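# Place the green block into the blue tray

## Task

Get the green block into the blue tray while the robot stays upright and level; tipping over or ending up leaning counts as failure, as does knocking anything out of the work area.

## Robot and tools

ROBOT. A Rainbow Robotics RB-Y1: a two-wheel differential base with rear casters (0.58 m wide, 0.10 m ahead of the wheel axle, 0.57 m behind; spinning in place sweeps a 0.58 m radius), a folding torso (leg with ankle, knee, hip), a head and two 7-joint arms with parallel grippers. Each wrist has a camera case jutting sideways that can strike things. The base cannot strafe.

FRAMES. Base frame: origin on the floor between the drive wheels, x forward, y left, z up, metres. The state lines chest, left_hand and right_hand are in this frame. A hand point sits between the finger pads, 0.03 m back from the tips; fingers point along the hand's -z, and close along its x. Reported hand positions can be off, more so at long reach or under load. base_odometry is relative to where the base began, counting wheel turns only (slip looks like motion); heading in rad, left positive, -3.142 to 3.142.

TOOL move. Each call carries at most one action; "cameras" (list of head_camera, left_wrist_camera, right_wrist_camera, or "all") and "blocking" are extras. Allowed combinations: base and/or joints (plus optional min_time_s or contact_limits); target alone or with min_time_s; or contact_limits alone. An empty call just reports state and images.
- base: one velocity command {"x_m_s", "turn_rad_s", "for_s"}. x_m_s is forward speed (negative = reverse), magnitude 0.005 to 1.5 or 0; turn_rad_s is leftward yaw rate, magnitude 0.02 to 1.509 or 0; for_s 0.1 to 5 s. Omitted speeds are 0. Distance is roughly speed times duration; acceleration is 0.4 m/s² (turning 0.5 rad/s²), and coasting to rest can take up to about 3 s after for_s. Combining both curves the path.
- joints: absolute angle targets by name, radians (grippers in metres of pad opening, 0 to 0.1). Key ranges: torso_squat_rad 0..1.2 (lowers chest), torso_shift_rad -0.3..0.6 (hips forward), torso_pitch_rad -0.2..1.4 (bow forward), torso_yaw_rad -1.5..1.5 (left positive; raise both arms sideways 0.2 rad first). Left shoulder roll 0..3.141 lifts out left; right shoulder roll -3.141..0 lifts out right. Shoulder pitch ±2.356 (negative swings forward/up); shoulder yaw ±2.094; elbow -2.617..0.01 (negative bends); forearm roll ±3.141; wrist pitch -1.57..1.919; hand roll ±2.705; head_pan_rad ±0.523 (left positive); head_tilt_rad -0.35..1.57 (down positive). Torso combos must hold: squat+shift<=1.52; squat-shift+pitch<=1.57; shift+0.5pitch-0.4squat<=0.7; shift+0.3pitch-0.5squat<=0.39, otherwise the torso stops partway with "off_target".
- target: an absolute pose for one hand: side "left"/"right", x, y, z in metres in the base frame (-3..3), quat_wxyz in the same form the hand lines print. It is converted to joint angles once, so the hand sweeps an arc; break long moves into several steps. Not allowed while another move is still running.
- min_time_s: 0.1 to 8 s, the shortest duration for arm, head and torso motions in that action.
- contact_limits: per gripper, current in mA, 200 to 672.5 (start value 672.5); lowers grip force and persists.
- blocking: default true waits until everything rests; false returns in about 0.5 s while motion continues.
To grasp, command an opening at least 0.005 m narrower than the object; the gripper then reports "off_target" or "done", both fine.

OTHER TOOLS. wait {seconds 0..10, cameras}: lets time pass, returns early once running moves finish. stop {cameras}: brakes everything you commanded. zoom_image {camera, region [x0,y0,x1,y1] pixels from top-left, at most 504x504}: enlarges part of the latest image. finished_scene {scene: 1}: ends the scene permanently; the block must stay in the tray unaided.

RESULTS. The "move" line reads "done" or the worst status. Hand targets report "reached" (within 10 mm and 2°), "short" with the error, or "refused" with a reason. Joint words: "off_target" (rested away, maybe still pushing), "not_followed" (collision check withheld the arm; message "joint command not followed"), "time_out", "contact_stop" (torso only), "limit_stop_at_<name>" (self-collision guard), "torque_fault" (10 s freeze), "limit_stop_at_motor_heat". Base "done" only means the command was sent for its full time, e.g. "(sent for 0.7 of 1.2 s)". on_its_own lists things not commanded. lidar_m: 12 distances, 30° sectors starting straight ahead, counter-clockwise (4th left, 7th behind, 10th right), seen at 0.23 m height; "-" is nothing. motor_effort: wheel load in percent, peak in brackets; over about 30 at rest suggests pushing on something. Wrist force/torque and joint torques are raw and offset, so judge changes rather than absolutes. A refused call, or an unrequested stop, cancels the remaining move, wait and finished_scene calls in that reply.

CAMERAS. head_camera 896x504, left_wrist_camera and right_wrist_camera 644x364.

AVOID. Tipping: fast bends or squats with arms stretched forward, heavy loads far ahead, stopping hard while driving bowed over, driving into furniture (the base keeps pushing and can slip under tables while the body snags). Arms striking or squeezing each other, including closing a gripper on the other hand (keep shoulder rolls about 0.5 rad outward when both reach forward). Dropping the block from height, slamming, hard pushes on fixed objects, knocking items out of the area. Torque limits: shoulders 62.3 N m, elbows 32, wrist joints 22.2. Holding stretched poses or loads heats motors; a MOTOR HOT line warns, and overheating freezes the robot for 30 s or more.

Each tool is called after "Emit:" as name(argument=value, ...), one argument or row to a line, values as JSON.

## Session

Emit:
move(
)

Scene clock: 0.00 s.
Joint torques (N m): no reading
External joint torques (N m): no reading
Wrist force (N): no reading
Wrist torque (N m): no reading
Wrist force, peak (N): no reading
base_odometry: x=+0.000 y=+0.000 heading=+0.000
lidar_m: 2.46 2.55 2.65 2.38 2.34 2.88 2.70 2.66 2.52 1.99 1.50 2.10
base_status: not commanded
joint_positions: torso_squat_rad=+0.350 torso_shift_rad=+0.000 torso_pitch_rad=+0.000 torso_yaw_rad=+0.000 left_shoulder_pitch_rad=+0.045 left_shoulder_roll_rad=+0.011 left_shoulder_yaw_rad=+0.022 left_elbow_rad=-0.273 left_forearm_roll_rad=-0.009 left_wrist_pitch_rad=+0.030 left_hand_roll_rad=-0.046 left_gripper_m=+0.101 right_shoulder_pitch_rad=-0.046 right_shoulder_roll_rad=-0.041 right_shoulder_yaw_rad=-0.043 right_elbow_rad=-0.153 right_forearm_roll_rad=-0.045 right_wrist_pitch_rad=+0.007 right_hand_roll_rad=-0.037 right_gripper_m=+0.100 head_pan_rad=+0.000 head_tilt_rad=+0.400
joint_status: not commanded
wheel_motors_off: 0
motor_effort: left_wheel=+2 right_wheel=-1
chest: x=-0.2280 y=+0.0000 z=+1.2475 quat_wxyz=(+1.000, +0.000, +0.000, +0.000) (m; base frame)
left_hand: x=-0.1345 y=+0.2322 z=+0.5682 quat_wxyz=(+0.995, +0.010, -0.100, -0.009) (m; base frame)
right_hand: x=-0.1219 y=-0.2530 z=+0.5704 quat_wxyz=(+0.994, -0.017, -0.096, -0.053) (m; base frame)
pictures: head_camera, left_wrist_camera, right_wrist_camera

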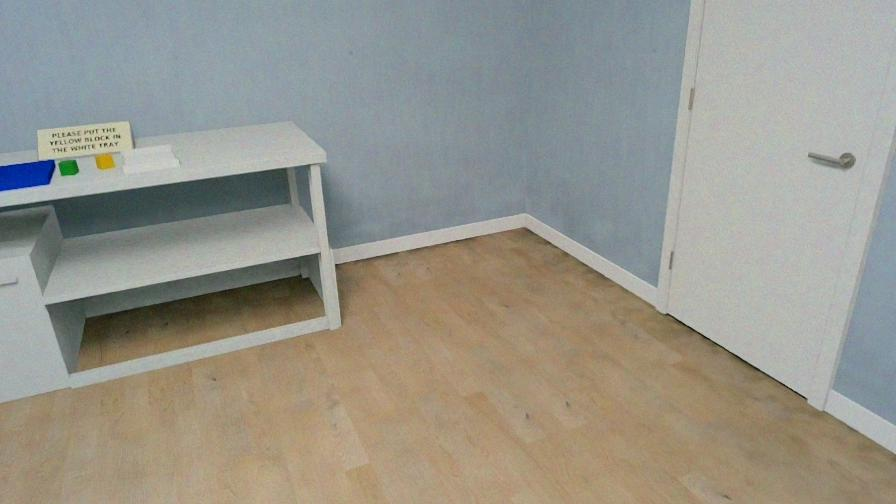

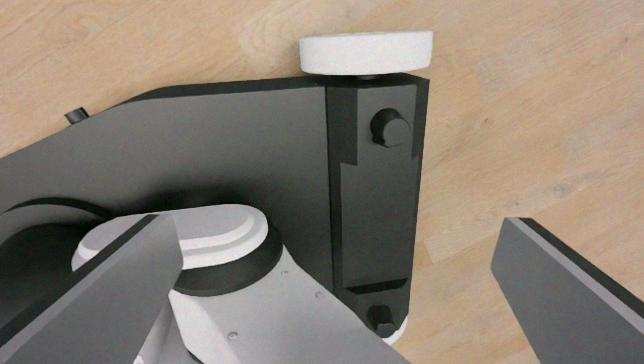

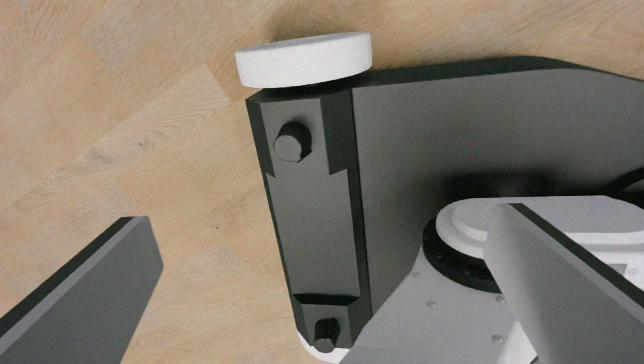

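Emit:
move(
  joints={"head_pan_rad": 0.5},
  cameras=["head_camera"],
)

Emit:
zoom_image(
  camera="head_camera",
  region=[100, 80, 500, 305],
)

Scene clock: 4.20 s.
Joint torques (N m): left_arm=[-1.75 1.71 -0.29 -0.85 0.22 -0.75 0.02] | right_arm=[-3.24 -1.9 0.5 -0.87 0.06 -0.44 0.07]
External joint torques (N m): left_arm=[0.04 1.21 -0.34 0.35 0.21 -0.26 0.03] | right_arm=[-0.23 -0.1 0.56 -0.04 0.01 0 0.06]
Wrist force (N): left_arm=[0.9 -2.3 -7.4] | right_arm=[0.8 8.0 -11.2]
Wrist torque (N m): left_arm=[0.14 0.40 -0.01] | right_arm=[-0.40 0.30 -0.28]
Wrist force, peak (N): left_arm=[1.1 -2.4 -7.7] | right_arm=[1.0 8.3 -11.4]
move: done
base_odometry: x=+0.000 y=+0.000 heading=+0.000
lidar_m: 2.47 2.54 2.65 2.40 2.32 2.88 2.70 2.66 2.52 1.97 1.52 2.09
base_status: not commanded
joint_positions: torso_squat_rad=+0.350 torso_shift_rad=+0.000 torso_pitch_rad=+0.000 torso_yaw_rad=+0.000 left_shoulder_pitch_rad=+0.045 left_shoulder_roll_rad=+0.011 left_shoulder_yaw_rad=+0.022 left_elbow_rad=-0.273 left_forearm_roll_rad=-0.009 left_wrist_pitch_rad=+0.030 left_hand_roll_rad=-0.046 left_gripper_m=+0.101 right_shoulder_pitch_rad=-0.046 right_shoulder_roll_rad=-0.041 right_shoulder_yaw_rad=-0.043 right_elbow_rad=-0.153 right_forearm_roll_rad=-0.045 right_wrist_pitch_rad=+0.007 right_hand_roll_rad=-0.037 right_gripper_m=+0.100 head_pan_rad=+0.500 head_tilt_rad=+0.400
joint_status: all done
wheel_motors_off: 0
motor_effort: left_wheel=+2(3) right_wheel=-1(1)
chest: x=-0.2280 y=+0.0000 z=+1.2475 quat_wxyz=(+1.000, +0.000, +0.000, +0.000) (m; base frame)
left_hand: x=-0.1345 y=+0.2322 z=+0.5682 quat_wxyz=(+0.995, +0.010, -0.100, -0.009) (m; base frame)
right_hand: x=-0.1219 y=-0.2530 z=+0.5704 quat_wxyz=(+0.994, -0.017, -0.096, -0.053) (m; base frame)
pictures: head_camera

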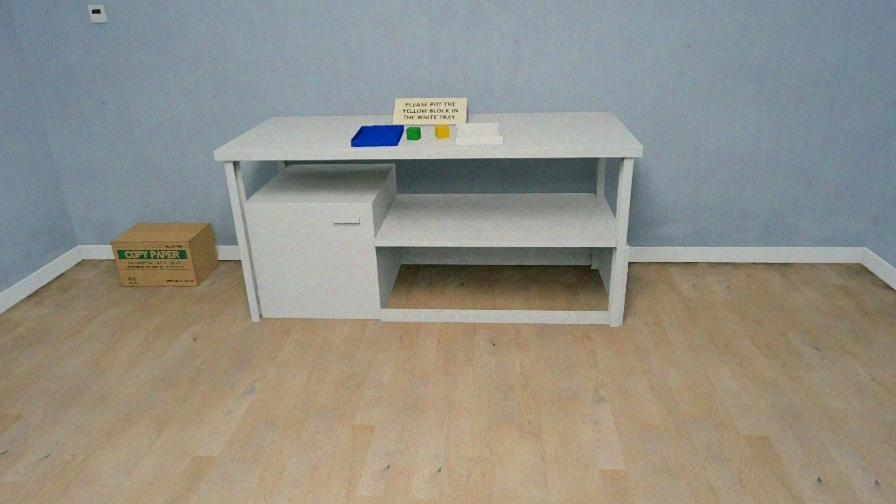

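Scaled by 1.260.

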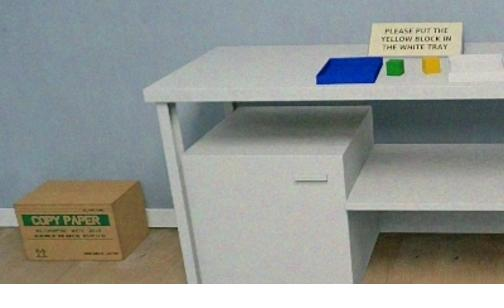

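Emit:
move(
  base={"turn_rad_s": 0.5, "for_s": 1.06},
  joints={"head_pan_rad": 0.0, "left_shoulder_roll_rad": 0.15, "left_shoulder_pitch_rad": 0.1, "left_elbow_rad": -1.8, "left_wrist_pitch_rad": 1.5, "left_shoulder_yaw_rad": 0.0, "left_forearm_roll_rad": 0.0, "left_hand_roll_rad": 0.0},
  cameras=["head_camera"],
)

Emit:
move(
  base={"x_m_s": 0.6, "for_s": 2.5},
  joints={"head_tilt_rad": 0.6},
  cameras=["head_camera"],
)

Emit:
zoom_image(
  camera="head_camera",
  region=[250, 40, 690, 288],
)

Scene clock: 51.67 s.
Joint torques (N m): left_arm=[-7.76 4.43 0.28 -9.71 -0.02 -0.76 0.11] | right_arm=[-2.97 -1.9 0.25 -0.81 0.16 -0.45 0.1]
External joint torques (N m): left_arm=[0.4 1.52 -1.33 -0.87 0.24 -0.28 0.12] | right_arm=[0.03 -0.1 0.31 0.01 0.11 -0.02 0.09]
Wrist force (N): left_arm=[0.8 -3.3 -7.3] | right_arm=[1.0 8.1 -11.2]
Wrist torque (N m): left_arm=[0.23 0.37 -0.02] | right_arm=[-0.42 0.31 -0.28]
Wrist force, peak (N): left_arm=[0.7 -3.0 -8.5] | right_arm=[0.7 8.3 -11.4]
move: done
base_odometry: x=+0.000 y=+0.000 heading=+0.533
lidar_m: 2.56 2.66 2.39 2.28 2.90 2.70 2.67 2.49 1.98 1.51 2.12 2.47
base_status: done (sent for 1.07 of 1.07 s)
joint_positions: torso_squat_rad=+0.350 torso_shift_rad=+0.000 torso_pitch_rad=+0.000 torso_yaw_rad=+0.000 left_shoulder_pitch_rad=+0.100 left_shoulder_roll_rad=+0.150 left_shoulder_yaw_rad=+0.000 left_elbow_rad=-1.800 left_forearm_roll_rad=+0.000 left_wrist_pitch_rad=+1.500 left_hand_roll_rad=+0.000 left_gripper_m=+0.101 right_shoulder_pitch_rad=-0.046 right_shoulder_roll_rad=-0.041 right_shoulder_yaw_rad=-0.043 right_elbow_rad=-0.153 right_forearm_roll_rad=-0.045 right_wrist_pitch_rad=+0.007 right_hand_roll_rad=-0.037 right_gripper_m=+0.100 head_pan_rad=+0.000 head_tilt_rad=+0.400
joint_status: all done
wheel_motors_off: 0
motor_effort: left_wheel=+3(26) right_wheel=+10(29)
chest: x=-0.2280 y=+0.0000 z=+1.2475 quat_wxyz=(+1.000, +0.000, +0.000, +0.000) (m; base frame)
left_hand: x=+0.0799 y=+0.3012 z=+0.8331 quat_wxyz=(+0.992, +0.076, -0.101, +0.002) (m; base frame)
right_hand: x=-0.1219 y=-0.2530 z=+0.5704 quat_wxyz=(+0.994, -0.017, -0.096, -0.053) (m; base frame)
pictures: head_camera

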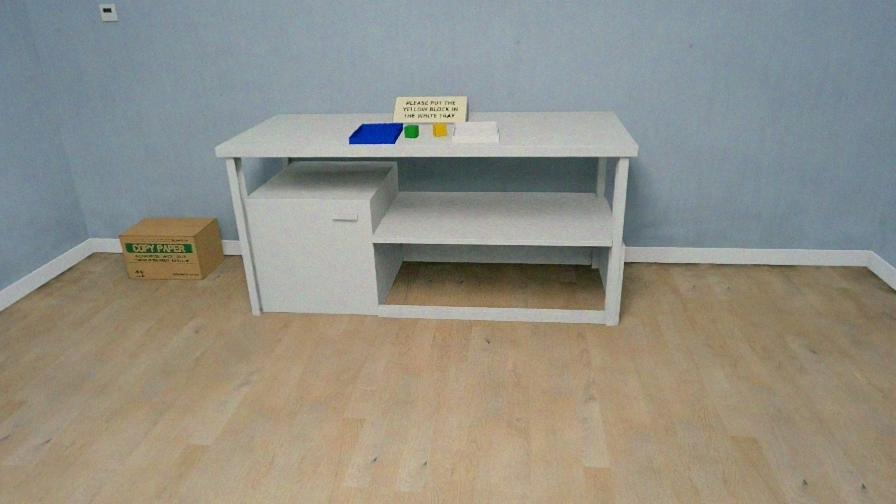

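Scene clock: 56.10 s.
Joint torques (N m): left_arm=[-7.05 4.33 0.6 -9.68 -0.13 -0.91 0.1] | right_arm=[-2.43 -2.12 0.65 -0.82 0.2 -0.56 0.26]
External joint torques (N m): left_arm=[1.11 1.42 -1 -0.84 0.13 -0.43 0.11] | right_arm=[0.57 -0.32 0.71 0 0.15 -0.12 0.25]
Wrist force (N): left_arm=[0.9 -3.1 -7.5] | right_arm=[0.8 8.1 -11.0]
Wrist torque (N m): left_arm=[0.20 0.38 -0.02] | right_arm=[-0.42 0.29 -0.28]
Wrist force, peak (N): left_arm=[1.4 -3.1 -7.8] | right_arm=[1.2 8.2 -11.5]
move: done
base_odometry: x=+1.292 y=+0.763 heading=+0.534
lidar_m: 1.29 1.09 2.12 2.10 2.53 4.04 4.15 2.17 2.06 2.11 2.16 1.13
base_status: done (sent for 2.5 of 2.5 s)
joint_positions: torso_squat_rad=+0.350 torso_shift_rad=+0.000 torso_pitch_rad=+0.000 torso_yaw_rad=+0.000 left_shoulder_pitch_rad=+0.100 left_shoulder_roll_rad=+0.150 left_shoulder_yaw_rad=+0.000 left_elbow_rad=-1.800 left_forearm_roll_rad=+0.000 left_wrist_pitch_rad=+1.500 left_hand_roll_rad=+0.000 left_gripper_m=+0.101 right_shoulder_pitch_rad=-0.046 right_shoulder_roll_rad=-0.041 right_shoulder_yaw_rad=-0.043 right_elbow_rad=-0.153 right_forearm_roll_rad=-0.045 right_wrist_pitch_rad=+0.007 right_hand_roll_rad=-0.037 right_gripper_m=+0.100 head_pan_rad=+0.000 head_tilt_rad=+0.600
joint_status: all done
wheel_motors_off: 0
motor_effort: left_wheel=+5(29) right_wheel=-5(37)
chest: x=-0.2280 y=+0.0000 z=+1.2475 quat_wxyz=(+1.000, +0.000, +0.000, +0.000) (m; base frame)
left_hand: x=+0.0799 y=+0.3012 z=+0.8331 quat_wxyz=(+0.992, +0.076, -0.101, +0.002) (m; base frame)
right_hand: x=-0.1218 y=-0.2530 z=+0.5704 quat_wxyz=(+0.994, -0.017, -0.096, -0.053) (m; base frame)
pictures: head_camera

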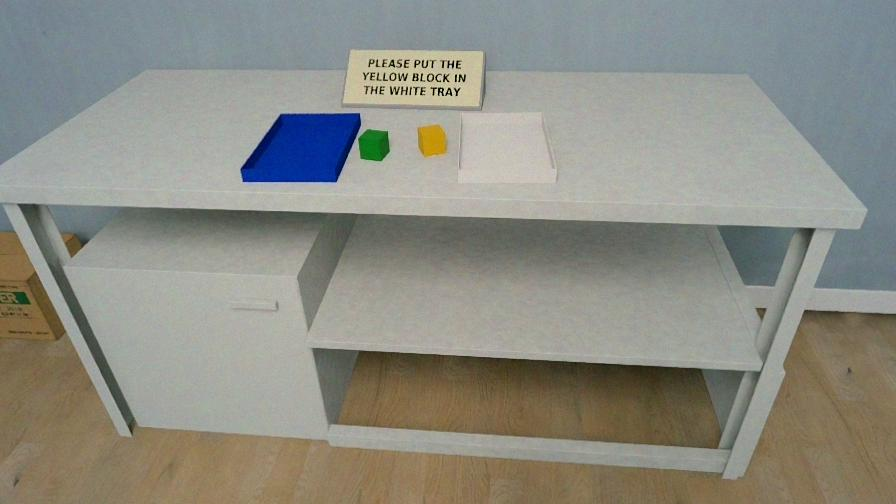

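Scaled by 1.145.

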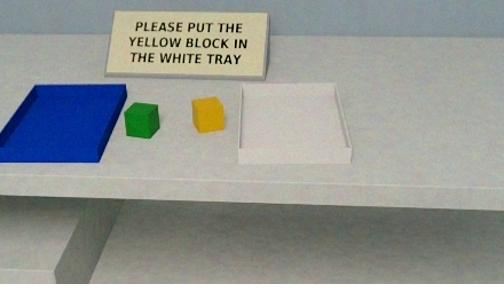

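Emit:
move(
  base={"x_m_s": 0.4, "turn_rad_s": -0.033, "for_s": 1.5},
  joints={"head_tilt_rad": 0.8, "left_elbow_rad": -2.2, "left_wrist_pitch_rad": 1.9},
  cameras=["head_camera"],
)

Emit:
zoom_image(
  camera="head_camera",
  region=[200, 0, 600, 225],
)

Scene clock: 100.87 s.
Joint torques (N m): left_arm=[-7.03 3.23 0.64 -9 0.02 -0.66 0.37] | right_arm=[-2.51 -1.95 0.27 -0.65 0.1 -0.43 0.13]
External joint torques (N m): left_arm=[0.55 0.8 -0.82 -0.78 0.28 -0.18 0.38] | right_arm=[0.49 -0.15 0.33 0.18 0.05 0.01 0.12]
Wrist force (N): left_arm=[0.7 -3.3 -7.6] | right_arm=[1.0 8.0 -11.2]
Wrist torque (N m): left_arm=[0.23 0.37 -0.01] | right_arm=[-0.39 0.32 -0.28]
Wrist force, peak (N): left_arm=[0.8 -3.4 -8.1] | right_arm=[0.8 8.2 -11.5]
move: done
base_odometry: x=+1.819 y=+1.048 heading=+0.483
lidar_m: 1.02 0.59 0.57 2.08 2.47 3.31 4.75 2.48 2.21 2.16 0.74 1.04
base_status: done (sent for 1.5 of 1.5 s)
joint_positions: torso_squat_rad=+0.350 torso_shift_rad=+0.000 torso_pitch_rad=+0.000 torso_yaw_rad=+0.000 left_shoulder_pitch_rad=+0.100 left_shoulder_roll_rad=+0.150 left_shoulder_yaw_rad=+0.000 left_elbow_rad=-2.200 left_forearm_roll_rad=+0.000 left_wrist_pitch_rad=+1.900 left_hand_roll_rad=+0.000 left_gripper_m=+0.101 right_shoulder_pitch_rad=-0.046 right_shoulder_roll_rad=-0.041 right_shoulder_yaw_rad=-0.043 right_elbow_rad=-0.153 right_forearm_roll_rad=-0.045 right_wrist_pitch_rad=+0.007 right_hand_roll_rad=-0.037 right_gripper_m=+0.100 head_pan_rad=+0.000 head_tilt_rad=+0.800
joint_status: all done
wheel_motors_off: 0
motor_effort: left_wheel=-6(30) right_wheel=+7(29)
chest: x=-0.2280 y=+0.0000 z=+1.2475 quat_wxyz=(+1.000, +0.000, +0.000, +0.000) (m; base frame)
left_hand: x=+0.0585 y=+0.2858 z=+0.9321 quat_wxyz=(+0.992, +0.076, -0.101, +0.002) (m; base frame)
right_hand: x=-0.1219 y=-0.2530 z=+0.5704 quat_wxyz=(+0.994, -0.017, -0.096, -0.053) (m; base frame)
pictures: head_camera

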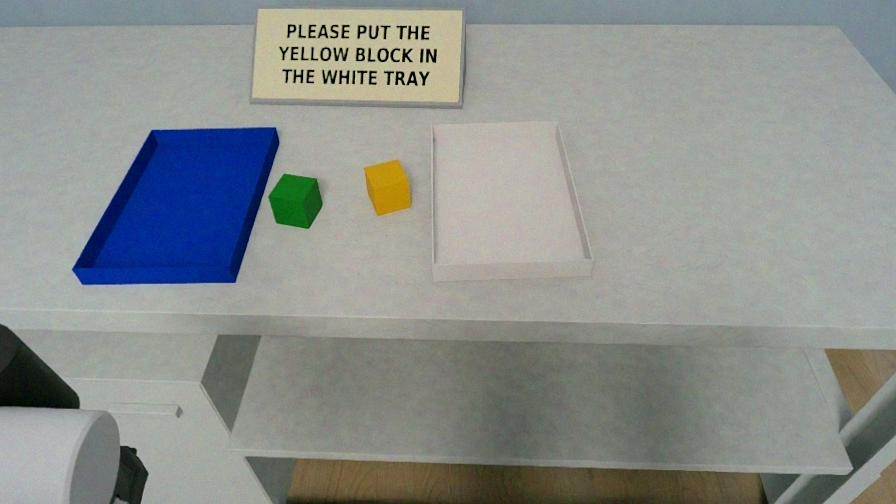

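Scaled by 1.260.

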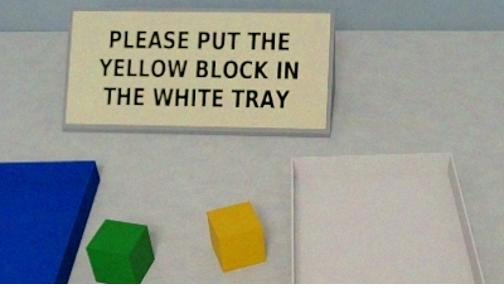

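Emit:
move(
  base={"x_m_s": 0.25, "turn_rad_s": -0.03, "for_s": 0.8},
  joints={"torso_pitch_rad": 0.35, "head_tilt_rad": 0.75},
  cameras=["head_camera", "left_wrist_camera"],
)

Scene clock: 135.33 s.
Joint torques (N m): left_arm=[-1.85 3.15 0.57 -8.89 -0.17 -0.06 0.1] | right_arm=[7.01 -1.49 0.06 3.13 0.15 0.22 0.07]
External joint torques (N m): left_arm=[-0.17 0.78 -0.92 -0.72 0.09 -0.24 0.09] | right_arm=[0.07 0.06 0.29 0.24 0.19 -0.04 0.08]
Wrist force (N): left_arm=[3.0 -3.1 -7.8] | right_arm=[2.7 8.4 -11.3]
Wrist torque (N m): left_arm=[0.23 0.50 -0.03] | right_arm=[-0.46 0.43 -0.26]
Wrist force, peak (N): left_arm=[3.1 -3.2 -7.9] | right_arm=[2.6 8.3 -11.6]
move: done
base_odometry: x=+1.998 y=+1.138 heading=+0.459
lidar_m: 0.81 0.58 0.46 0.84 2.17 3.45 4.96 2.64 2.21 0.70 0.70 0.85
base_status: done (sent for 0.8 of 0.8 s)
joint_positions: torso_squat_rad=+0.350 torso_shift_rad=+0.000 torso_pitch_rad=+0.350 torso_yaw_rad=+0.000 left_shoulder_pitch_rad=+0.100 left_shoulder_roll_rad=+0.150 left_shoulder_yaw_rad=+0.000 left_elbow_rad=-2.200 left_forearm_roll_rad=+0.000 left_wrist_pitch_rad=+1.900 left_hand_roll_rad=+0.000 left_gripper_m=+0.101 right_shoulder_pitch_rad=-0.046 right_shoulder_roll_rad=-0.041 right_shoulder_yaw_rad=-0.043 right_elbow_rad=-0.153 right_forearm_roll_rad=-0.045 right_wrist_pitch_rad=+0.007 right_hand_roll_rad=-0.037 right_gripper_m=+0.100 head_pan_rad=+0.000 head_tilt_rad=+0.750
joint_status: all done
wheel_motors_off: 0
motor_effort: left_wheel=-5(33) right_wheel=+4(18)
chest: x=-0.1218 y=+0.0000 z=+1.2287 quat_wxyz=(+0.985, +0.000, +0.174, +0.000) (m; base frame)
left_hand: x=+0.0391 y=+0.2858 z=+0.8343 quat_wxyz=(+0.994, +0.075, +0.073, -0.011) (m; base frame)
right_hand: x=-0.2543 y=-0.2530 z=+0.5564 quat_wxyz=(+0.995, -0.026, +0.079, -0.050) (m; base frame)
pictures: head_camera, left_wrist_camera

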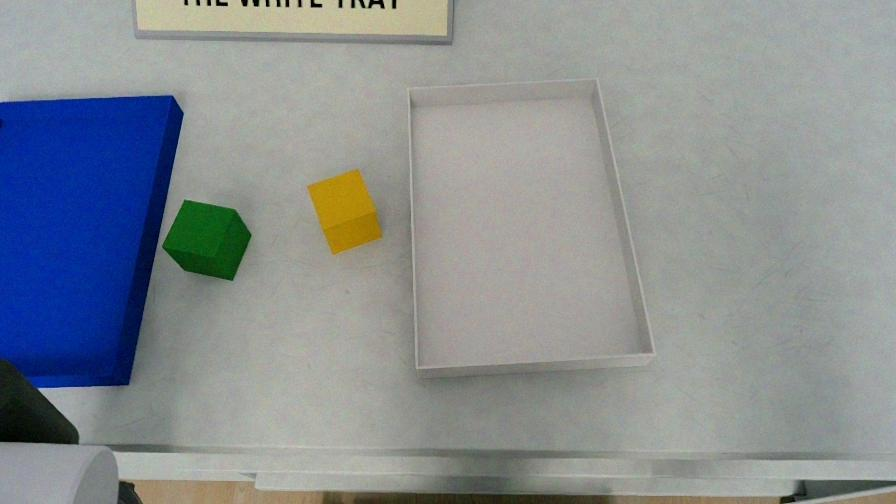

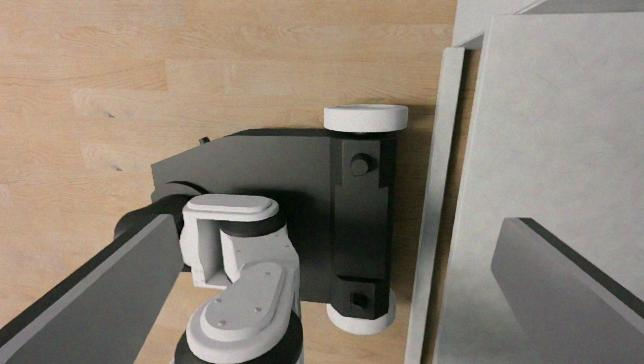

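Emit:
move(
  target={"side": "left", "x": 0.05, "y": 0.28, "z": 1.03, "quat_wxyz": [0.9928, 0, 0, -0.1197]},
)

Emit:
move(
  target={"side": "left", "x": 0.34, "y": 0.258, "z": 1.0, "quat_wxyz": [0.9928, 0, 0, -0.1197]},
  cameras=["head_camera", "left_wrist_camera"],
)

Scene clock: 171.37 s.
Joint torques (N m): left_arm=[-24.21 8.47 11.93 -17.09 -4.95 -14.78 0.76] | right_arm=[6.71 -2.24 0.27 2.84 0.07 0.16 0.25]
External joint torques (N m): left_arm=[-21.65 2.89 8.26 -9.59 -4.98 -14.7 0.76] | right_arm=[-0.21 -0.68 0.5 -0.05 0.11 -0.1 0.26]
External joint torques when the fault began: left_arm=[-41.59 9.99 16.71 -23.35 -4.56 -23.96 0.88]
Wrist force (N): left_arm=[-55.1 -6.2 -7.1] | right_arm=[2.5 8.5 -11.2]
Wrist torque (N m): left_arm=[0.03 1.93 -0.69] | right_arm=[-0.47 0.38 -0.24]
Wrist force, peak (N): left_arm=[-86.6 0.8 -26.6] | right_arm=[3.6 9.2 -11.2]
move: torque_fault
TORQUE FAULT: left_wrist_pitch_rad reached its load limit. The robot stopped for 10 seconds, dropped its targets and accepts commands again. The stop added 9.0 s to the call.
base_odometry: x=+1.998 y=+1.138 heading=+0.459
lidar_m: 0.82 0.58 0.46 0.82 2.17 3.46 4.95 2.65 2.23 0.68 0.71 0.84
base_status: not commanded
joint_positions: torso_squat_rad=+0.350 torso_shift_rad=-0.001 torso_pitch_rad=+0.349 torso_yaw_rad=+0.000 left_shoulder_pitch_rad=+0.044 left_shoulder_roll_rad=+0.447 left_shoulder_yaw_rad=+0.071 left_elbow_rad=-2.350 left_forearm_roll_rad=+0.483 left_wrist_pitch_rad=+1.914 left_hand_roll_rad=+0.272 left_gripper_m=+0.100 right_shoulder_pitch_rad=-0.046 right_shoulder_roll_rad=-0.041 right_shoulder_yaw_rad=-0.043 right_elbow_rad=-0.153 right_forearm_roll_rad=-0.045 right_wrist_pitch_rad=+0.007 right_hand_roll_rad=-0.037 right_gripper_m=+0.100 head_pan_rad=+0.000 head_tilt_rad=+0.750
joint_status: left_shoulder_pitch_rad torque_fault (moved -0.056 of -0.178); left_shoulder_roll_rad torque_fault (moved +0.297 of +0.991); left_shoulder_yaw_rad torque_fault (moved +0.071 of +0.199); left_elbow_rad torque_fault (moved -0.150 of -0.417); left_forearm_roll_rad torque_fault (moved +0.483 of +1.427); left_hand_roll_rad torque_fault (moved +0.272 of +0.733); the others done
wheel_motors_off: 0
on_its_own: left_shoulder_pitch_rad is held at +0.039, not at your -0.078, since a torque_fault; left_shoulder_roll_rad is held at +0.448, not at your +1.141, since a torque_fault; left_shoulder_yaw_rad is held at +0.074, not at your +0.200, since a torque_fault; left_elbow_rad is held at -2.352, not at your -2.617, since a torque_fault; left_forearm_roll_rad is held at +0.482, not at your +1.427, since a torque_fault; left_wrist_pitch_rad is held at +1.910, not at your +1.918, since a torque_fault; left_hand_roll_rad is held at +0.272, not at your +0.733, since a torque_fault
motor_effort: left_wheel=+8(17) right_wheel=+10(20)
chest: x=-0.1224 y=+0.0000 z=+1.2288 quat_wxyz=(+0.985, +0.000, +0.174, +0.000) (m; base frame)
left_hand: x=+0.0815 y=+0.2882 z=+0.8925 quat_wxyz=(+1.000, -0.004, +0.002, +0.002) (m; base frame)
left_hand_status: short (checked arc, as near as the solve gets, planned for 1.1 s): torque_fault, 141 mm and 14.0 deg off.
right_hand: x=-0.2545 y=-0.2530 z=+0.5563 quat_wxyz=(+0.995, -0.026, +0.079, -0.049) (m; base frame)
pictures: none

not run: a stop that you did not command came earlier in this reply.

Emit:
move(
  base={"x_m_s": -0.15, "for_s": 1.0},
  cameras=["head_camera", "left_wrist_camera"],
)

Scene clock: 176.83 s.
Joint torques (N m): left_arm=[-3.06 7.59 6.02 -8.92 0.21 -0.49 0.36] | right_arm=[6.18 -1.74 0.65 2.69 0 0.17 0.19]
External joint torques (N m): left_arm=[-0.42 2 2.35 -1.42 0.18 -0.39 0.36] | right_arm=[-0.76 -0.18 0.89 -0.21 0.04 -0.09 0.2]
Wrist force (N): left_arm=[5.2 -1.6 -7.5] | right_arm=[2.8 8.5 -11.4]
Wrist torque (N m): left_arm=[0.08 0.84 0.02] | right_arm=[-0.47 0.42 -0.24]
Wrist force, peak (N): left_arm=[-55.3 -6.3 -7.6] | right_arm=[3.1 8.6 -11.4]
move: done
base_odometry: x=+1.863 y=+1.072 heading=+0.460
lidar_m: 0.97 0.58 0.53 2.07 2.18 3.35 4.81 2.54 2.23 2.16 0.72 1.00
base_status: done (sent for 1 of 1 s)
joint_positions: torso_squat_rad=+0.350 torso_shift_rad=+0.000 torso_pitch_rad=+0.350 torso_yaw_rad=+0.000 left_shoulder_pitch_rad=+0.039 left_shoulder_roll_rad=+0.448 left_shoulder_yaw_rad=+0.073 left_elbow_rad=-2.352 left_forearm_roll_rad=+0.482 left_wrist_pitch_rad=+1.911 left_hand_roll_rad=+0.272 left_gripper_m=+0.101 right_shoulder_pitch_rad=-0.046 right_shoulder_roll_rad=-0.041 right_shoulder_yaw_rad=-0.043 right_elbow_rad=-0.153 right_forearm_roll_rad=-0.045 right_wrist_pitch_rad=+0.007 right_hand_roll_rad=-0.037 right_gripper_m=+0.100 head_pan_rad=+0.000 head_tilt_rad=+0.750
joint_status: not commanded
wheel_motors_off: 0
on_its_own: left_shoulder_pitch_rad is held at +0.039, not at your -0.078, since a torque_fault; left_shoulder_roll_rad is held at +0.448, not at your +1.141, since a torque_fault; left_shoulder_yaw_rad is held at +0.074, not at your +0.200, since a torque_fault; left_elbow_rad is held at -2.352, not at your -2.617, since a torque_fault; left_forearm_roll_rad is held at +0.482, not at your +1.427, since a torque_fault; left_wrist_pitch_rad is held at +1.910, not at your +1.918, since a torque_fault; left_hand_roll_rad is held at +0.272, not at your +0.733, since a torque_fault
motor_effort: left_wheel=+3(19) right_wheel=-13(25)
chest: x=-0.1219 y=+0.0000 z=+1.2287 quat_wxyz=(+0.985, +0.000, +0.174, +0.000) (m; base frame)
left_hand: x=+0.0855 y=+0.2879 z=+0.8938 quat_wxyz=(+1.000, -0.004, -0.003, +0.002) (m; base frame)
right_hand: x=-0.2545 y=-0.2530 z=+0.5564 quat_wxyz=(+0.995, -0.026, +0.079, -0.050) (m; base frame)
pictures: head_camera, left_wrist_camera

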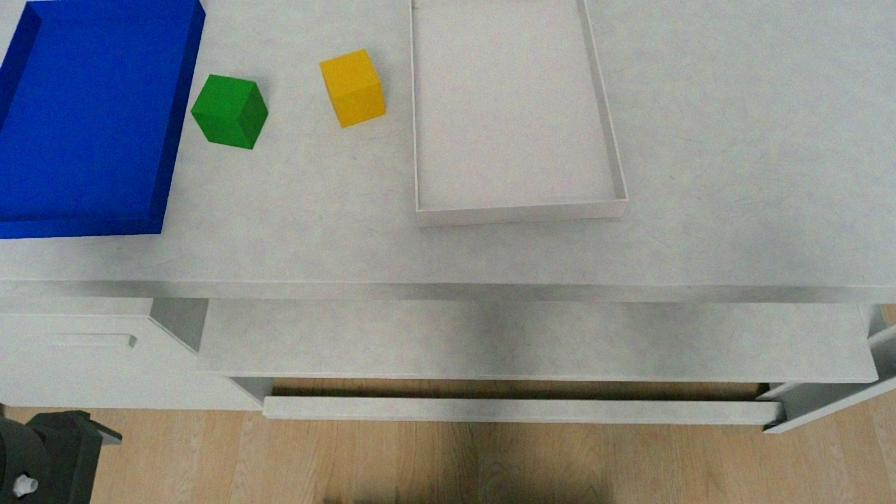

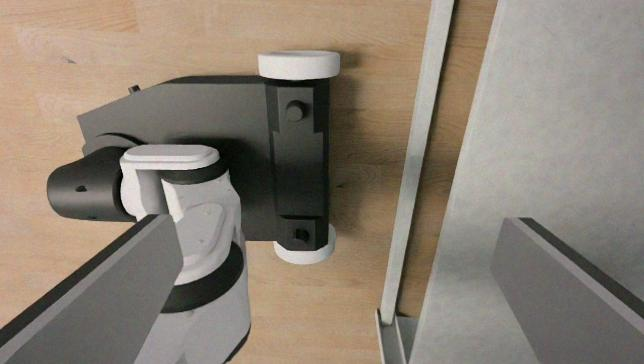

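Emit:
move(
  joints={"torso_squat_rad": 0.1, "left_shoulder_pitch_rad": -0.5, "left_shoulder_roll_rad": 0.2, "left_shoulder_yaw_rad": 0.0, "left_elbow_rad": -2.4, "left_forearm_roll_rad": 0.0, "left_wrist_pitch_rad": 1.9, "left_hand_roll_rad": 0.0},
  min_time_s=1.5,
  cameras=["head_camera"],
)

Emit:
move(
  base={"x_m_s": 0.15, "for_s": 0.7},
  joints={"head_pan_rad": 0.3},
  cameras=["head_camera", "left_wrist_camera"],
)

Scene clock: 227.30 s.
Joint torques (N m): left_arm=[-9.68 3.01 -0.01 -8.07 0.03 -1.55 0.21] | right_arm=[6.13 -2.34 -0.04 2.98 0.18 0.02 0.05]
External joint torques (N m): left_arm=[0.45 0.44 -1.62 -1.14 0.34 -0.38 0.24] | right_arm=[-0.82 -0.78 0.2 0.08 0.22 -0.24 0.06]
Wrist force (N): left_arm=[1.8 -3.0 -6.6] | right_arm=[3.0 8.4 -11.2]
Wrist torque (N m): left_arm=[0.18 0.64 0.09] | right_arm=[-0.43 0.44 -0.24]
Wrist force, peak (N): left_arm=[5.5 -1.7 -7.8] | right_arm=[2.8 8.5 -11.5]
move: done
base_odometry: x=+1.863 y=+1.072 heading=+0.460
lidar_m: 0.97 0.58 0.54 2.07 2.17 3.35 4.80 2.53 2.23 2.16 0.71 1.00
base_status: not commanded
joint_positions: torso_squat_rad=+0.100 torso_shift_rad=+0.000 torso_pitch_rad=+0.350 torso_yaw_rad=+0.000 left_shoulder_pitch_rad=-0.500 left_shoulder_roll_rad=+0.200 left_shoulder_yaw_rad=+0.000 left_elbow_rad=-2.400 left_forearm_roll_rad=+0.000 left_wrist_pitch_rad=+1.900 left_hand_roll_rad=+0.000 left_gripper_m=+0.101 right_shoulder_pitch_rad=-0.046 right_shoulder_roll_rad=-0.041 right_shoulder_yaw_rad=-0.043 right_elbow_rad=-0.153 right_forearm_roll_rad=-0.045 right_wrist_pitch_rad=+0.007 right_hand_roll_rad=-0.037 right_gripper_m=+0.100 head_pan_rad=+0.000 head_tilt_rad=+0.750
joint_status: all done
wheel_motors_off: 0
motor_effort: left_wheel=+3(4) right_wheel=-13(14)
chest: x=-0.1218 y=+0.0000 z=+1.2676 quat_wxyz=(+0.985, +0.000, +0.174, +0.000) (m; base frame)
left_hand: x=+0.2818 y=+0.2138 z=+1.0807 quat_wxyz=(+0.944, +0.063, -0.311, -0.095) (m; base frame)
right_hand: x=-0.2546 y=-0.2530 z=+0.5953 quat_wxyz=(+0.995, -0.026, +0.079, -0.050) (m; base frame)
pictures: head_camera

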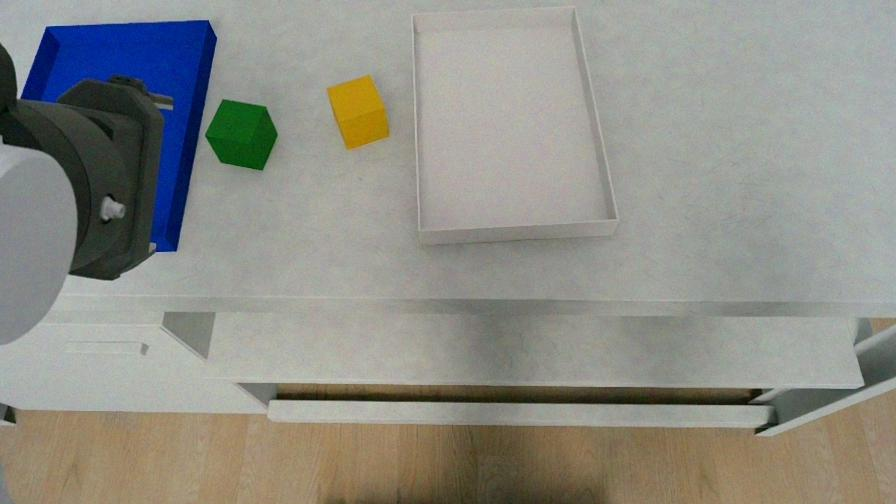

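Scene clock: 229.00 s.
Joint torques (N m): left_arm=[-9.54 2.76 -0.61 -7.91 0.01 -1.38 0.15] | right_arm=[6.84 -1.94 0.43 3.18 -0.01 0.14 0.13]
External joint torques (N m): left_arm=[0.59 0.19 -2.22 -0.98 0.32 -0.2 0.18] | right_arm=[-0.1 -0.39 0.67 0.28 0.03 -0.11 0.14]
Wrist force (N): left_arm=[1.9 -3.0 -6.8] | right_arm=[2.8 8.5 -11.5]
Wrist torque (N m): left_arm=[0.17 0.64 0.09] | right_arm=[-0.44 0.41 -0.25]
Wrist force, peak (N): left_arm=[2.0 -3.0 -7.0] | right_arm=[2.6 8.5 -11.7]
move: done
base_odometry: x=+1.958 y=+1.118 heading=+0.459
lidar_m: 0.87 0.58 0.48 1.03 2.16 3.44 4.91 2.59 2.22 0.68 0.70 0.90
base_status: done (sent for 0.7 of 0.7 s)
joint_positions: torso_squat_rad=+0.100 torso_shift_rad=+0.000 torso_pitch_rad=+0.350 torso_yaw_rad=+0.000 left_shoulder_pitch_rad=-0.500 left_shoulder_roll_rad=+0.200 left_shoulder_yaw_rad=+0.000 left_elbow_rad=-2.400 left_forearm_roll_rad=+0.000 left_wrist_pitch_rad=+1.900 left_hand_roll_rad=+0.000 left_gripper_m=+0.101 right_shoulder_pitch_rad=-0.046 right_shoulder_roll_rad=-0.041 right_shoulder_yaw_rad=-0.043 right_elbow_rad=-0.153 right_forearm_roll_rad=-0.045 right_wrist_pitch_rad=+0.007 right_hand_roll_rad=-0.037 right_gripper_m=+0.100 head_pan_rad=+0.300 head_tilt_rad=+0.750
joint_status: all done
wheel_motors_off: 0
motor_effort: left_wheel=-6(19) right_wheel=+8(30)
chest: x=-0.1219 y=+0.0000 z=+1.2677 quat_wxyz=(+0.985, +0.000, +0.174, +0.000) (m; base frame)
left_hand: x=+0.2818 y=+0.2138 z=+1.0808 quat_wxyz=(+0.943, +0.063, -0.311, -0.095) (m; base frame)
right_hand: x=-0.2544 y=-0.2530 z=+0.5953 quat_wxyz=(+0.995, -0.026, +0.079, -0.050) (m; base frame)
pictures: head_camera, left_wrist_camera

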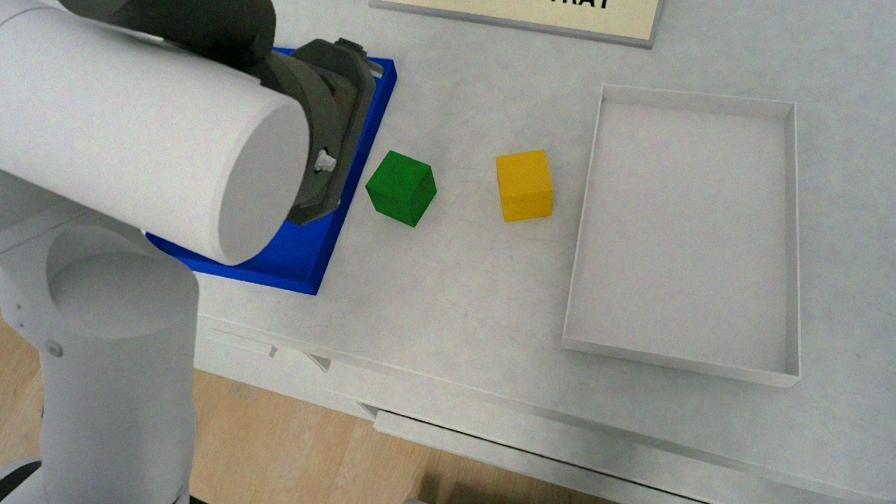

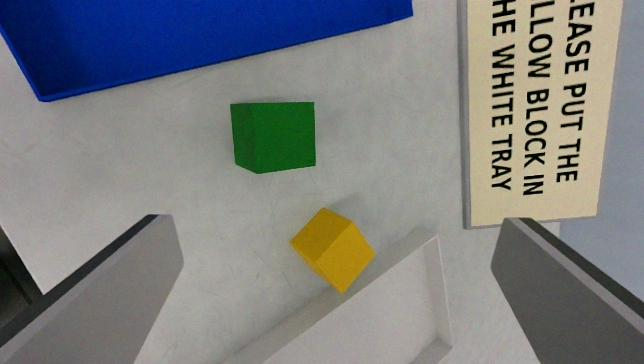

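Emit:
move(
  target={"side": "left", "x": 0.34, "y": 0.215, "z": 1.05, "quat_wxyz": [0.9892, -0.0091, -0.0693, -0.1293]},
  min_time_s=1.5,
  cameras=["head_camera", "left_wrist_camera"],
)

Scene clock: 270.37 s.
Joint torques (N m): left_arm=[-15.52 9.82 4.86 -5.8 0.11 -0.29 -0.07] | right_arm=[6.7 -2.01 0.51 3.37 -0.04 0.08 0.07]
External joint torques (N m): left_arm=[1.94 1.33 -1.69 0.14 0.17 0.06 -0.06] | right_arm=[-0.24 -0.45 0.75 0.47 0 -0.18 0.07]
Wrist force (N): left_arm=[4.4 -2.0 -7.7] | right_arm=[2.7 8.6 -11.4]
Wrist torque (N m): left_arm=[0.14 0.77 -0.04] | right_arm=[-0.45 0.41 -0.24]
Wrist force, peak (N): left_arm=[4.7 -1.8 -7.6] | right_arm=[2.8 8.5 -11.7]
move: done
base_odometry: x=+1.958 y=+1.118 heading=+0.459
lidar_m: 0.86 0.59 0.48 1.02 2.14 3.43 4.91 2.60 2.22 0.70 0.72 0.89
base_status: not commanded
joint_positions: torso_squat_rad=+0.100 torso_shift_rad=+0.000 torso_pitch_rad=+0.350 torso_yaw_rad=+0.000 left_shoulder_pitch_rad=-0.979 left_shoulder_roll_rad=+0.655 left_shoulder_yaw_rad=-0.206 left_elbow_rad=-1.647 left_forearm_roll_rad=+0.760 left_wrist_pitch_rad=+1.919 left_hand_roll_rad=+0.300 left_gripper_m=+0.101 right_shoulder_pitch_rad=-0.046 right_shoulder_roll_rad=-0.041 right_shoulder_yaw_rad=-0.043 right_elbow_rad=-0.153 right_forearm_roll_rad=-0.045 right_wrist_pitch_rad=+0.007 right_hand_roll_rad=-0.037 right_gripper_m=+0.100 head_pan_rad=+0.300 head_tilt_rad=+0.750
joint_status: all done
wheel_motors_off: 0
motor_effort: left_wheel=-6(7) right_wheel=+8(8)
chest: x=-0.1219 y=+0.0000 z=+1.2677 quat_wxyz=(+0.985, +0.000, +0.174, +0.000) (m; base frame)
left_hand: x=+0.3399 y=+0.2157 z=+1.0503 quat_wxyz=(+0.989, -0.009, -0.072, -0.128) (m; base frame)
left_hand_status: reached (checked arc, planned for 1.5 s): 1 mm and 0.3 deg off.
right_hand: x=-0.2544 y=-0.2530 z=+0.5953 quat_wxyz=(+0.995, -0.026, +0.079, -0.050) (m; base frame)
pictures: head_camera, left_wrist_camera

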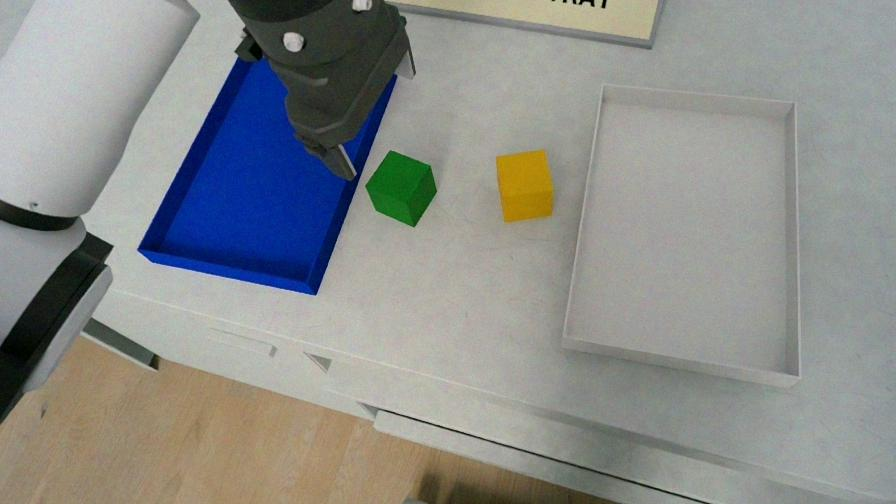

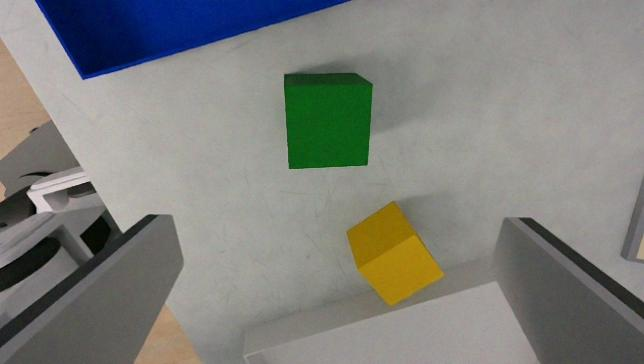

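Emit:
move(
  target={"side": "left", "x": 0.355, "y": 0.205, "z": 0.985, "quat_wxyz": [0.9934, 0, 0, -0.1148]},
  min_time_s=1.2,
  cameras=["head_camera", "left_wrist_camera"],
)

Scene clock: 295.77 s.
Joint torques (N m): left_arm=[-18.45 9.42 4.16 -6.31 -0.04 -0.52 0.04] | right_arm=[6.43 -2.08 0.51 3.32 0.06 0.12 0.18]
External joint torques (N m): left_arm=[0.96 1.45 -1.52 0.3 -0.05 -0.43 0.04] | right_arm=[-0.51 -0.52 0.75 0.43 0.1 -0.14 0.19]
Wrist force (N): left_arm=[5.4 -1.7 -7.5] | right_arm=[2.9 8.4 -11.4]
Wrist torque (N m): left_arm=[0.11 0.82 0.04] | right_arm=[-0.42 0.43 -0.24]
Wrist force, peak (N): left_arm=[5.6 -2.4 -7.7] | right_arm=[2.9 8.5 -11.8]
move: done
base_odometry: x=+1.958 y=+1.118 heading=+0.459
lidar_m: 0.86 0.58 0.47 1.02 2.15 3.43 4.90 2.60 2.22 0.68 0.70 0.90
base_status: not commanded
joint_positions: torso_squat_rad=+0.100 torso_shift_rad=+0.000 torso_pitch_rad=+0.350 torso_yaw_rad=+0.000 left_shoulder_pitch_rad=-1.081 left_shoulder_roll_rad=+0.549 left_shoulder_yaw_rad=-0.308 left_elbow_rad=-1.256 left_forearm_roll_rad=+0.694 left_wrist_pitch_rad=+1.802 left_hand_roll_rad=+0.220 left_gripper_m=+0.101 right_shoulder_pitch_rad=-0.046 right_shoulder_roll_rad=-0.041 right_shoulder_yaw_rad=-0.043 right_elbow_rad=-0.153 right_forearm_roll_rad=-0.045 right_wrist_pitch_rad=+0.007 right_hand_roll_rad=-0.037 right_gripper_m=+0.100 head_pan_rad=+0.300 head_tilt_rad=+0.750
joint_status: all done
wheel_motors_off: 0
motor_effort: left_wheel=-6(7) right_wheel=+8(8)
chest: x=-0.1219 y=+0.0000 z=+1.2677 quat_wxyz=(+0.985, +0.000, +0.174, +0.000) (m; base frame)
left_hand: x=+0.3549 y=+0.2050 z=+0.9851 quat_wxyz=(+0.993, +0.000, +0.000, -0.115) (m; base frame)
left_hand_status: reached (checked arc, planned for 1.2 s): 0 mm and 0.1 deg off.
right_hand: x=-0.2544 y=-0.2530 z=+0.5953 quat_wxyz=(+0.995, -0.026, +0.079, -0.050) (m; base frame)
pictures: head_camera, left_wrist_camera

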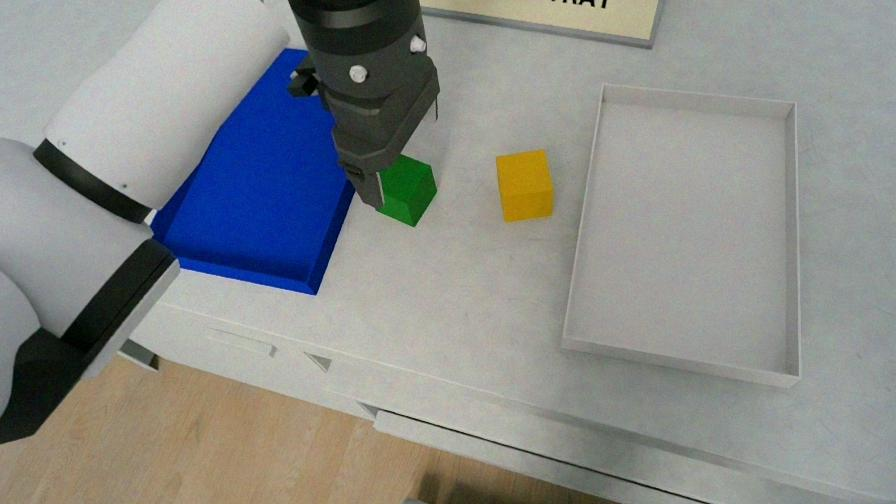

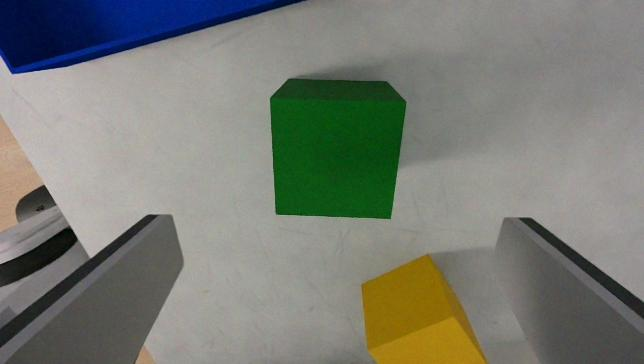

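Emit:
move(
  target={"side": "left", "x": 0.358, "y": 0.217, "z": 0.918, "quat_wxyz": [0.9925, 0, 0, -0.1222]},
  min_time_s=1.5,
  cameras=["head_camera", "left_wrist_camera"],
)

Scene clock: 316.30 s.
Joint torques (N m): left_arm=[-17.43 8.49 2.69 -6.49 0.04 -0.51 0.15] | right_arm=[6.74 -2.15 0.12 3.2 0.04 0.17 -0.09]
External joint torques (N m): left_arm=[1.85 0.52 -2.22 0.29 0.02 -0.41 0.15] | right_arm=[-0.21 -0.59 0.36 0.3 0.08 -0.09 -0.08]
Wrist force (N): left_arm=[5.6 -1.7 -7.5] | right_arm=[2.9 8.6 -11.3]
Wrist torque (N m): left_arm=[0.11 0.84 0.02] | right_arm=[-0.45 0.44 -0.26]
Wrist force, peak (N): left_arm=[5.5 -1.9 -7.7] | right_arm=[2.8 8.6 -11.7]
move: done
base_odometry: x=+1.958 y=+1.118 heading=+0.459
lidar_m: 0.86 0.59 0.46 1.03 2.16 3.43 4.90 2.61 2.23 0.69 0.71 0.90
base_status: not commanded
joint_positions: torso_squat_rad=+0.100 torso_shift_rad=+0.000 torso_pitch_rad=+0.350 torso_yaw_rad=+0.000 left_shoulder_pitch_rad=-1.050 left_shoulder_roll_rad=+0.502 left_shoulder_yaw_rad=-0.338 left_elbow_rad=-1.045 left_forearm_roll_rad=+0.646 left_wrist_pitch_rad=+1.591 left_hand_roll_rad=+0.107 left_gripper_m=+0.101 right_shoulder_pitch_rad=-0.046 right_shoulder_roll_rad=-0.041 right_shoulder_yaw_rad=-0.043 right_elbow_rad=-0.153 right_forearm_roll_rad=-0.045 right_wrist_pitch_rad=+0.007 right_hand_roll_rad=-0.037 right_gripper_m=+0.100 head_pan_rad=+0.300 head_tilt_rad=+0.750
joint_status: all done
wheel_motors_off: 0
motor_effort: left_wheel=-7(7) right_wheel=+8(8)
chest: x=-0.1219 y=+0.0000 z=+1.2677 quat_wxyz=(+0.985, +0.000, +0.174, +0.000) (m; base frame)
left_hand: x=+0.3580 y=+0.2170 z=+0.9182 quat_wxyz=(+0.993, +0.000, -0.001, -0.122) (m; base frame)
left_hand_status: reached (checked arc, planned for 1.5 s): 0 mm and 0.1 deg off.
right_hand: x=-0.2544 y=-0.2530 z=+0.5953 quat_wxyz=(+0.995, -0.026, +0.079, -0.050) (m; base frame)
pictures: head_camera, left_wrist_camera

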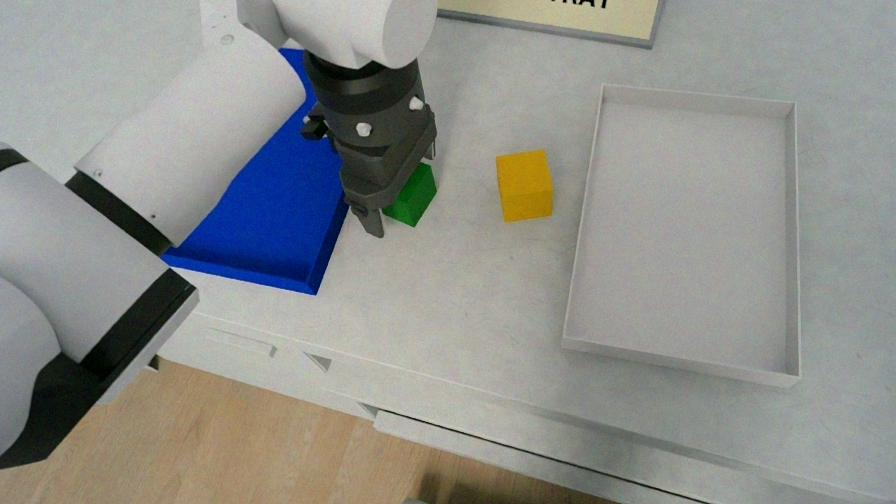

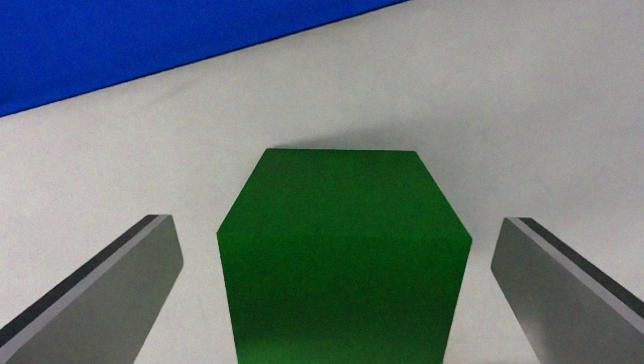

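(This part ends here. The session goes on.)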